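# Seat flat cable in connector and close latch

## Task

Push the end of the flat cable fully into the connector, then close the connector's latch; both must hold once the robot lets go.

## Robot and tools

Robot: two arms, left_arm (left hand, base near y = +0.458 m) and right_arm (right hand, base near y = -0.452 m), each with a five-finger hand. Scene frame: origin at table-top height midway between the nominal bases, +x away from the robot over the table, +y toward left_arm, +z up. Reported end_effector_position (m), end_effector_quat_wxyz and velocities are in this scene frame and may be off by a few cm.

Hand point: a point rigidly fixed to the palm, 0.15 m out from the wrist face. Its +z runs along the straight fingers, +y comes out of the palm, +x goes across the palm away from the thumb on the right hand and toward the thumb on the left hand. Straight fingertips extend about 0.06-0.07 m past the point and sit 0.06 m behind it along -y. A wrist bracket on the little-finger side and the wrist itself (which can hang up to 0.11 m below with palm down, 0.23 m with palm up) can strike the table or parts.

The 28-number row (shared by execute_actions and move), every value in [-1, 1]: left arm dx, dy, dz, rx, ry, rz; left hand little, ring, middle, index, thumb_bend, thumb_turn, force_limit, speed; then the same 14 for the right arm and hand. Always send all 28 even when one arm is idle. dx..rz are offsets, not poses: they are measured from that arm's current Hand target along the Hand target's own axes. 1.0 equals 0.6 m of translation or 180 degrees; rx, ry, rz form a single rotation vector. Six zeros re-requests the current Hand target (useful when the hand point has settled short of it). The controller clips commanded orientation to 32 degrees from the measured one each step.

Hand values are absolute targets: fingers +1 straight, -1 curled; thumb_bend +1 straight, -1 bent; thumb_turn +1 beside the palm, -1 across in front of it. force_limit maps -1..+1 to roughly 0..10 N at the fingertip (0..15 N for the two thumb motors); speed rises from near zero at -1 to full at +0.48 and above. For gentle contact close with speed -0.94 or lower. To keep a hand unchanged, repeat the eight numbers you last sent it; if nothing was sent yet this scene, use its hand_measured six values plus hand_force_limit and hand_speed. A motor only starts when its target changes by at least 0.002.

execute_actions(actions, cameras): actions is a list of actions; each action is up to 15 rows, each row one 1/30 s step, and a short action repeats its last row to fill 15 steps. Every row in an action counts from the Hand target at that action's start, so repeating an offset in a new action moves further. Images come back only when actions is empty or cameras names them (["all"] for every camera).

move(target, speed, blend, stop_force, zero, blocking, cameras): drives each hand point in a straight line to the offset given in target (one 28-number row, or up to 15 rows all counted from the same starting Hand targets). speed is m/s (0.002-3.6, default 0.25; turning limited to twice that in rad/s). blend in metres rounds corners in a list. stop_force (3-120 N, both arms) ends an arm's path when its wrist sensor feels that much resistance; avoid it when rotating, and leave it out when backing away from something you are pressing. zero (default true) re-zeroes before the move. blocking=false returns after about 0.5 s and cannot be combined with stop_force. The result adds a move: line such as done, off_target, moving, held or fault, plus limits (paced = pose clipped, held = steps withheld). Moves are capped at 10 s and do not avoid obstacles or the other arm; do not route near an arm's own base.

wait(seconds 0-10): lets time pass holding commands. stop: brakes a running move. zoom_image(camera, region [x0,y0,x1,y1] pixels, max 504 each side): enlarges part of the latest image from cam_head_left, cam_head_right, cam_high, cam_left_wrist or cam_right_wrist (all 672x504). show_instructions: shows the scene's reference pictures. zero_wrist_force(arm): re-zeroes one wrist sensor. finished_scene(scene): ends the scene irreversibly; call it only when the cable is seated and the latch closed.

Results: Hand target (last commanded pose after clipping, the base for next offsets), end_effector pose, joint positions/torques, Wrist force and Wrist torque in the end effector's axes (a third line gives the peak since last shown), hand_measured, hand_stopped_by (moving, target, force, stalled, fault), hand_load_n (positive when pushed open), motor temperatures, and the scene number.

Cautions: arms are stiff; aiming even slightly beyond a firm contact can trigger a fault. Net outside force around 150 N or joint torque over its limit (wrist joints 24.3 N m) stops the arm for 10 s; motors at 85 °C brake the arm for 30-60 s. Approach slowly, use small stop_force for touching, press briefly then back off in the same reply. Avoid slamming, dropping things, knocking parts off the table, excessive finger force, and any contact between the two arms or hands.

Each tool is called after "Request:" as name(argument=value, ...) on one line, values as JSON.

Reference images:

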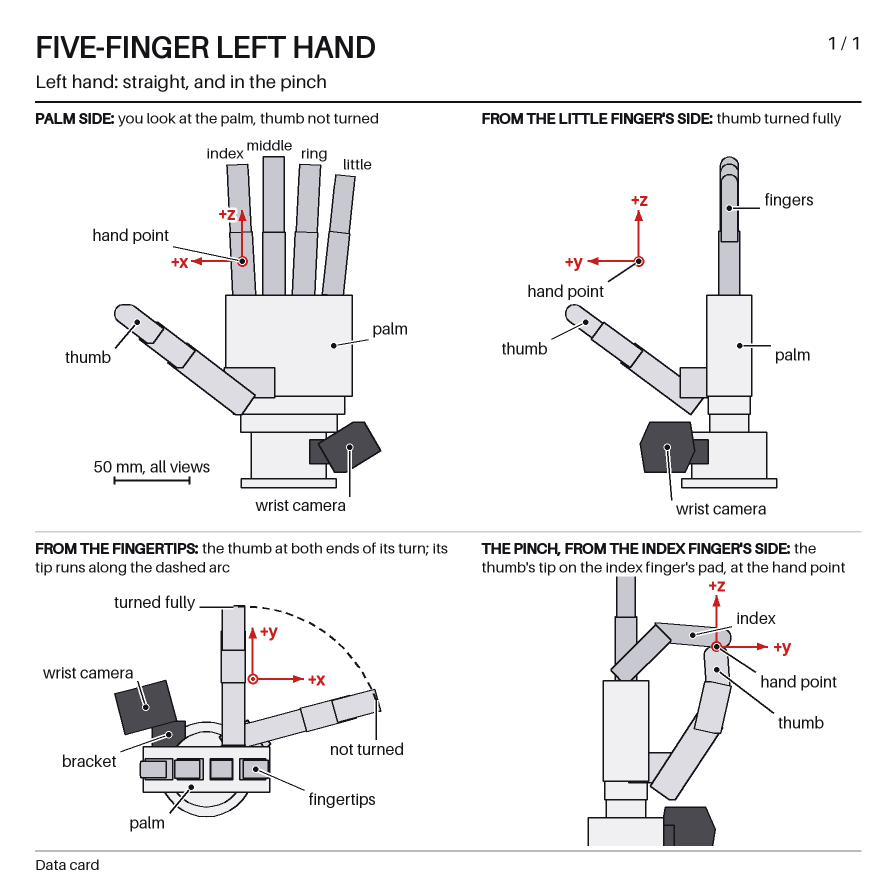

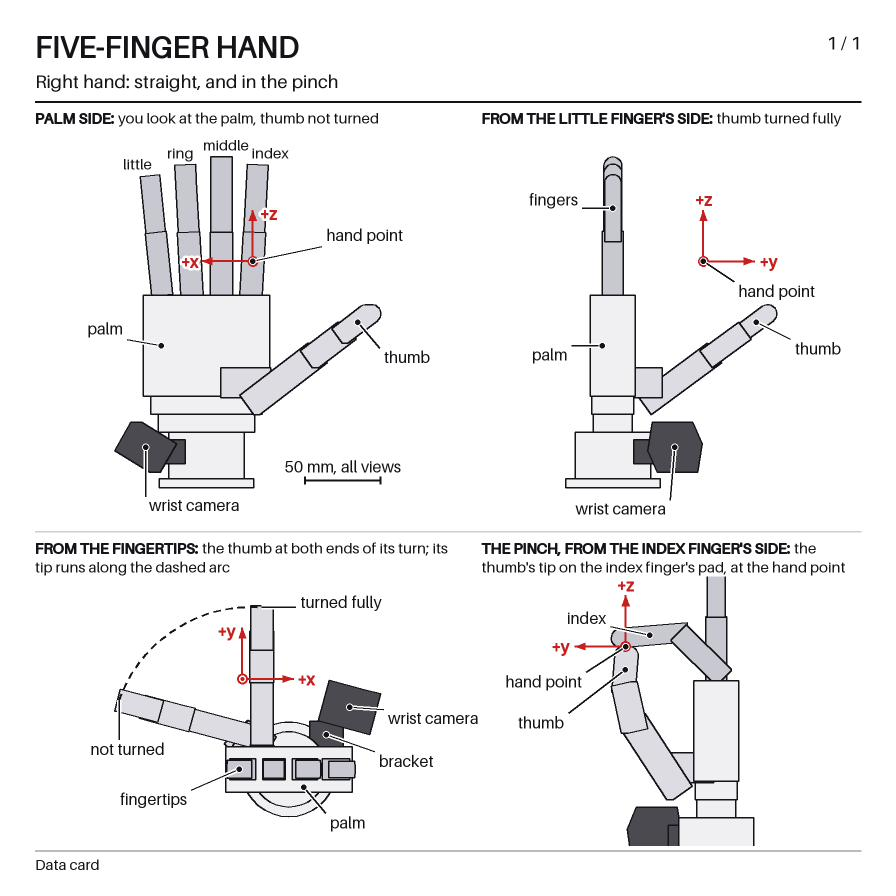

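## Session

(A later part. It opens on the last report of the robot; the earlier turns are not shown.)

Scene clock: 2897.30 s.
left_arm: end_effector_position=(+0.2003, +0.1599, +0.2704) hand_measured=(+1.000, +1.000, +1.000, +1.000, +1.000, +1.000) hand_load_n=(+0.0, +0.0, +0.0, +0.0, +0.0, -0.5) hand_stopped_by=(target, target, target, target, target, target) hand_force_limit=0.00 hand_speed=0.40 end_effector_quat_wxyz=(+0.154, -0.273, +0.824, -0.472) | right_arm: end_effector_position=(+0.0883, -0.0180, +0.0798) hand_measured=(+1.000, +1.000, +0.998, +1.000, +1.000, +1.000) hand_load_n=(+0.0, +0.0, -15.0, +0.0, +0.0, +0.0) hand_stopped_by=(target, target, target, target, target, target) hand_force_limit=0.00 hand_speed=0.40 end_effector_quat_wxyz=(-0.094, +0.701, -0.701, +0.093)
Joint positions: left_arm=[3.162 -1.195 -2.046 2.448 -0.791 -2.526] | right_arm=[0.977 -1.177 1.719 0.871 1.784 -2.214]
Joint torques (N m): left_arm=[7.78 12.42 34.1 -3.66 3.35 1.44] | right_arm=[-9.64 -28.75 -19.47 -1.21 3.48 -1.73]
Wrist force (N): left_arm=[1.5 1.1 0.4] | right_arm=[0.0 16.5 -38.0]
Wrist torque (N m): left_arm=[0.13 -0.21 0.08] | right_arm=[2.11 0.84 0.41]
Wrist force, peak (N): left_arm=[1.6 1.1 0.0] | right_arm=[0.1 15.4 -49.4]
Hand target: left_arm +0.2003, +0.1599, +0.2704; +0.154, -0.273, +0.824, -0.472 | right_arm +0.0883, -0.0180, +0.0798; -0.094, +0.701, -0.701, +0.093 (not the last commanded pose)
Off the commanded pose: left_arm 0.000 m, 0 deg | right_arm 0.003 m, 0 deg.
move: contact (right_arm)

Request:
move(target=[[0,0,0,0,0,0,1,1,1,1,1,1,0,0.4,0,-0.013,-0.0483,0,0,0,1,1,1,1,1,1,0,0.4],[0,0,0,0,0,0,1,1,1,1,1,1,0,0.4,0.0533,0.0023,-0.1735,0,0,0,1,1,1,1,1,1,0,0.4],[0,0,0,0,0,0,1,1,1,1,1,1,0,0.4,0.1033,-0.0578,-0.1402,0.2709,0.014,0.0356,1,1,1,1,1,1,0,0.4],[0,0,0,0,0,0,1,1,1,1,1,1,0,0.4,0.015,-0.1424,0.1086,0.2709,0.014,0.0356,1,1,1,1,1,1,0,0.4]], blend=[0.02,0.02,0.02,0], cameras=["cam_right_wrist"])

Request:
zoom_image(camera="cam_right_wrist", region=[350, 212, 400, 280])

Request:
move(target=[[0,0,0,0,0,0,1,1,1,1,1,1,0,0.4,-0.0475,-0.0347,0.0741,0,0,0,1,1,1,1,1,1,0,0.4],[0,0,0,0,0,0,1,1,1,1,1,1,0,0.4,-0.0468,-0.0168,0.0829,0,0,0,1,1,1,1,1,1,0,0.4]], cameras=["cam_right_wrist"], blend=[0.01,0])

Request:
zoom_image(camera="cam_right_wrist", region=[480, 170, 620, 310])

Scene clock: 2918.57 s.
left_arm: end_effector_position=(+0.2003, +0.1599, +0.2704) hand_measured=(+1.000, +1.000, +1.000, +1.000, +1.000, +1.000) hand_load_n=(+0.0, +0.0, +0.0, +0.0, +0.0, -0.5) hand_stopped_by=(target, target, target, target, target, target) hand_force_limit=0.00 hand_speed=0.40 end_effector_quat_wxyz=(+0.154, -0.273, +0.824, -0.472) | right_arm: end_effector_position=(+0.1878, -0.0270, +0.0393) hand_measured=(+1.000, +1.000, +1.000, +1.000, +1.000, +1.000) hand_load_n=(+0.0, +0.0, +0.0, +0.0, +0.0, +0.0) hand_stopped_by=(target, target, target, target, target, target) hand_force_limit=0.00 hand_speed=0.40 end_effector_quat_wxyz=(+0.364, -0.558, +0.639, -0.384)
Joint positions: left_arm=[3.162 -1.195 -2.046 2.448 -0.791 -2.526] | right_arm=[1.194 -1.08 1.881 0.204 2.593 -2.169]
Joint torques (N m): left_arm=[7.89 12.06 34.4 -3.5 3.23 1.35] | right_arm=[4.23 -22.76 -4.77 -0.15 3.32 0.11]
Wrist force (N): left_arm=[1.3 1.1 -0.1] | right_arm=[-0.2 0.2 -1.0]
Wrist torque (N m): left_arm=[0.17 -0.19 0.06] | right_arm=[0.07 0.10 -0.18]
Wrist force, peak (N): left_arm=[1.8 1.3 0.0] | right_arm=[-0.4 16.3 -38.3]
Hand target: left_arm +0.2003, +0.1599, +0.2704; +0.154, -0.273, +0.824, -0.472 | right_arm +0.1878, -0.0270, +0.0392; +0.364, -0.558, +0.639, -0.384
Off the commanded pose: left_arm 0.000 m, 0 deg | right_arm 0.000 m, 0 deg.
move: done; blend cut to 0.015 m at target 1
camera_calibration:
cam_right_wrist: T_world_to_cam=[[-0.497999, -0.158634, -0.852545, 0.123996], [-0.448255, 0.888684, 0.0964812, 0.101672], [0.742337, 0.430205, -0.513672, 0.00876191], [0, 0, 0, 1]] pos_world=[0.100821, -0.0744541, 0.100404]
Images, in order (width x height): cam_right_wrist 672x504.

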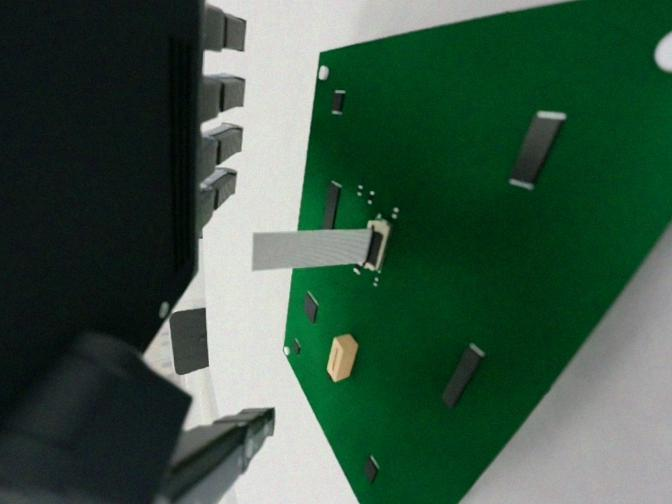

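Scaled by 7.412 from the camera's 672x504 image, which has a finer 960x720 frame.

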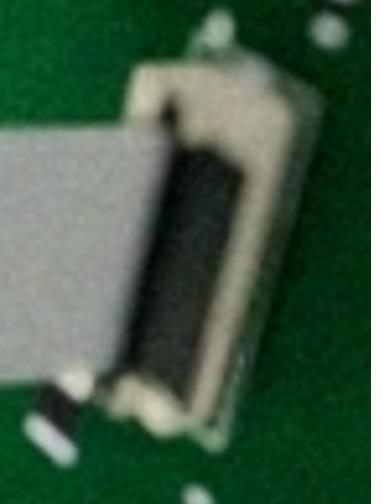

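Scene clock: 2919.43 s.
left_arm: end_effector_position=(+0.2003, +0.1599, +0.2704) hand_measured=(+1.000, +1.000, +1.000, +1.000, +1.000, +1.000) hand_load_n=(+0.0, +0.0, -0.5, +0.0, +0.0, +0.0) hand_stopped_by=(target, target, target, target, target, target) hand_force_limit=0.00 hand_speed=0.40 end_effector_quat_wxyz=(+0.154, -0.273, +0.824, -0.472) | right_arm: end_effector_position=(+0.2398, -0.0041, +0.0273) hand_measured=(+1.000, +1.000, +1.000, +1.000, +1.000, +1.000) hand_load_n=(+0.0, -0.5, +0.0, +0.0, -0.5, +0.0) hand_stopped_by=(target, target, target, target, target, target) hand_force_limit=0.00 hand_speed=0.40 end_effector_quat_wxyz=(+0.364, -0.558, +0.639, -0.384)
Joint positions: left_arm=[3.162 -1.195 -2.046 2.448 -0.791 -2.526] | right_arm=[1.104 -1.032 1.807 0.117 2.54 -2.304]
Joint torques (N m): left_arm=[8.18 11.78 34.7 -3.5 3.23 1.47] | right_arm=[3.71 -41.17 -21.31 2.66 2.68 -1.51]
Wrist force (N): left_arm=[1.4 1.0 0.3] | right_arm=[-0.2 -0.3 -0.7]
Wrist torque (N m): left_arm=[0.12 -0.20 0.07] | right_arm=[-0.03 0.09 -0.20]
Wrist force, peak (N): left_arm=[1.5 1.3 -0.1] | right_arm=[1.1 1.0 -2.3]
Hand target: left_arm +0.2003, +0.1599, +0.2704; +0.154, -0.273, +0.824, -0.472 | right_arm +0.2398, -0.0041, +0.0274; +0.364, -0.558, +0.639, -0.384
Off the commanded pose: left_arm 0.000 m, 0 deg | right_arm 0.000 m, 0 deg.
move: done; blend cut to 0.006 m at target 1
camera_calibration:
cam_right_wrist: T_world_to_cam=[[-0.498062, -0.158767, -0.852483, 0.143361], [-0.448323, 0.888655, 0.0964276, 0.105881], [0.742254, 0.430214, -0.513785, -0.0457383], [0, 0, 0, 1]] pos_world=[0.152821, -0.0516536, 0.0885034]
Images, in order (width x height): cam_right_wrist 672x504.

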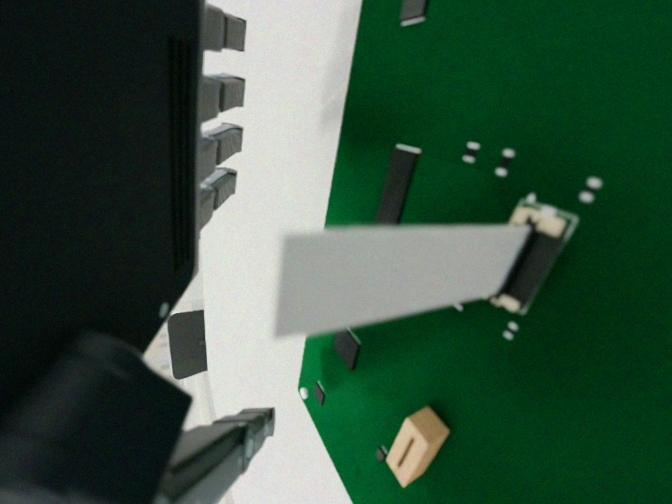

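Scaled by 3.600 from the camera's 672x504 image, which has a finer 960x720 frame.

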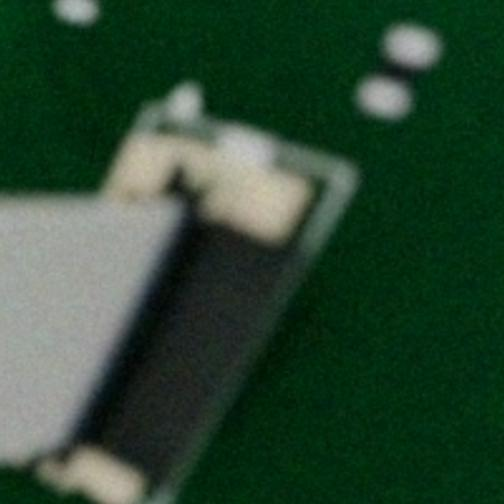

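Request:
move(target=[[0,0,0,0,0,0,1,1,1,1,1,1,0,0.4,0.0469,0.0170,-0.0828,0,0,0,1,1,1,1,1,1,0,0.4],[0,0,0,0,0,0,1,1,1,1,1,1,0,0.4,0.143,-0.1223,-0.3021,0,0,0,1,1,1,1,1,1,0,0.4],[0,0,0,0,0,0,1,1,1,1,1,1,0,0.4,0.3804,-0.1793,-0.3945,-0.2709,-0.014,-0.0356,1,1,1,1,1,1,0,0.4]], blend=[0.01,0.02,0])

Request:
move(target=[[0.1845,0.1452,0.3123,0,0,0,1,1,1,1,1,1,0,0.4,0,0,0,0,0,0,1,1,1,1,1,1,0,0.4],[0.2238,0.1753,0.3925,0,0,0,1,1,1,1,1,1,0,0.4,0,0,0,0,0,0,1,1,1,1,1,1,0,0.4],[0.2602,0.1873,0.4525,0,0,0,1,1,1,1,1,1,0,0.4,0,0,0,0,0,0,1,1,1,1,1,1,0,0.4]], blend=[0.02,0.02,0], cameras=["cam_left_wrist"])

Request:
zoom_image(camera="cam_left_wrist", region=[210, 235, 290, 315])

Scene clock: 2958.03 s.
left_arm: end_effector_position=(+0.2003, +0.1599, +0.2704) hand_measured=(+1.000, +1.000, +1.000, +1.000, +1.000, +1.000) hand_load_n=(+0.0, +0.0, +0.0, +0.0, +0.0, -0.5) hand_stopped_by=(target, target, target, target, target, target) hand_force_limit=0.00 hand_speed=0.40 end_effector_quat_wxyz=(+0.154, -0.273, +0.824, -0.472) | right_arm: end_effector_position=(+0.0495, -0.2198, +0.2196) hand_measured=(+1.000, +1.000, +1.000, +1.000, +1.000, +1.000) hand_load_n=(+0.0, +0.0, +0.0, +0.0, +0.0, +0.0) hand_stopped_by=(target, target, target, target, target, target) hand_force_limit=0.00 hand_speed=0.40 end_effector_quat_wxyz=(-0.094, +0.701, -0.701, +0.093)
Joint positions: left_arm=[3.162 -1.195 -2.046 2.448 -0.791 -2.526] | right_arm=[0.537 -1.844 2.028 1.153 1.697 -2.652]
Joint torques (N m): left_arm=[8.09 11.17 34.08 -3.51 3.19 1.44] | right_arm=[-4.83 8.03 -26.42 2.39 0.39 -1.51]
Wrist force (N): left_arm=[1.5 0.8 0.2] | right_arm=[-0.2 0.4 -0.7]
Wrist torque (N m): left_arm=[0.10 -0.22 0.08] | right_arm=[0.15 0.12 -0.09]
Wrist force, peak (N): left_arm=[1.6 1.2 0.1] | right_arm=[0.7 2.1 -1.2]
Hand target: left_arm +0.2003, +0.1599, +0.2704; +0.154, -0.273, +0.824, -0.472 | right_arm +0.0495, -0.2198, +0.2196; -0.094, +0.701, -0.701, +0.093
Off the commanded pose: left_arm 0.000 m, 0 deg | right_arm 0.000 m, 0 deg.
move: done

Scene clock: 2959.90 s.
left_arm: end_effector_position=(+0.1792, -0.0758, +0.0366) hand_measured=(+1.000, +1.000, +1.000, +1.000, +1.000, +1.000) hand_load_n=(+0.0, +0.0, +0.0, +0.0, +0.0, -0.5) hand_stopped_by=(target, target, target, target, target, target) hand_force_limit=0.00 hand_speed=0.40 end_effector_quat_wxyz=(+0.154, -0.273, +0.824, -0.472) | right_arm: end_effector_position=(+0.0495, -0.2198, +0.2196) hand_measured=(+1.000, +1.000, +1.000, +1.000, +1.000, +1.000) hand_load_n=(+0.0, +0.0, +0.0, -0.5, +0.0, +0.0) hand_stopped_by=(target, target, target, target, target, target) hand_force_limit=0.00 hand_speed=0.40 end_effector_quat_wxyz=(-0.094, +0.701, -0.701, +0.093)
Joint positions: left_arm=[2.295 -1.887 -1.997 3.351 -1.495 -3.102] | right_arm=[0.537 -1.843 2.028 1.153 1.697 -2.652]
Joint torques (N m): left_arm=[-5.56 21.07 13.34 -0.49 0.62 0.19] | right_arm=[-8.07 6.72 -25.52 4.06 -1.69 -1.89]
Wrist force (N): left_arm=[1.4 1.0 0.1] | right_arm=[0.2 0.5 -0.7]
Wrist torque (N m): left_arm=[0.15 -0.22 0.01] | right_arm=[0.16 0.08 -0.01]
Wrist force, peak (N): left_arm=[2.1 1.2 1.6] | right_arm=[0.1 0.5 -1.0]
Hand target: left_arm +0.1791, -0.0759, +0.0366; +0.154, -0.273, +0.824, -0.472 | right_arm +0.0495, -0.2198, +0.2196; -0.094, +0.701, -0.701, +0.093
Off the commanded pose: left_arm 0.000 m, 0 deg | right_arm 0.000 m, 0 deg.
move: done
camera_calibration:
cam_left_wrist: T_world_to_cam=[[0.0940246, -0.547074, 0.831787, -0.0812234], [-0.995453, -0.0644603, 0.0701292, 0.167791], [0.0152514, -0.834598, -0.550648, 0.0706233], [0, 0, 0, 1]] pos_world=[0.173588, 0.0253227, 0.094682]
Images, in order (width x height): cam_left_wrist 672x504.

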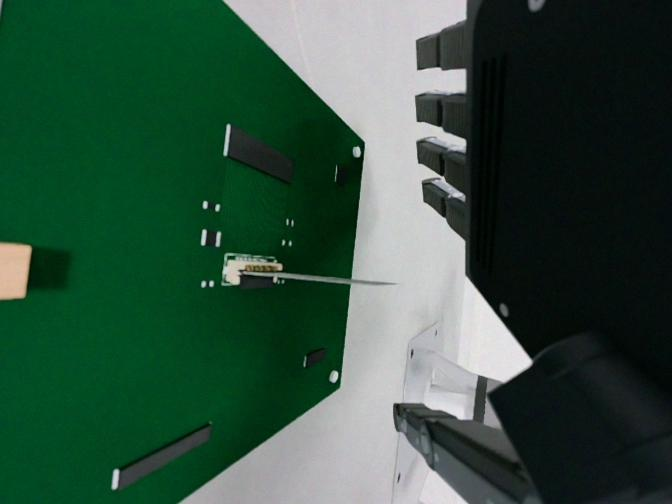

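Scaled by 6.300 from the camera's 672x504 image, which has a finer 960x720 frame.

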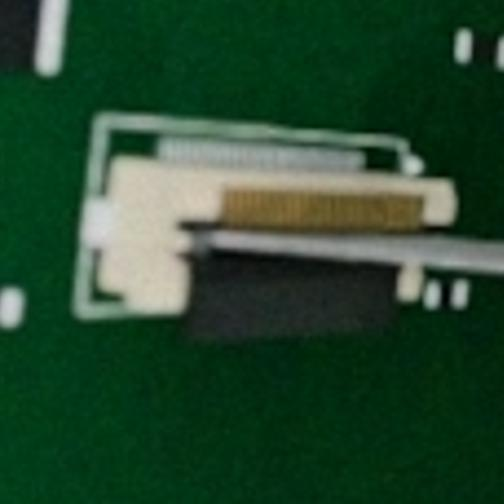

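Request:
finished_scene(scene=1)

The scene is finished: the task was done.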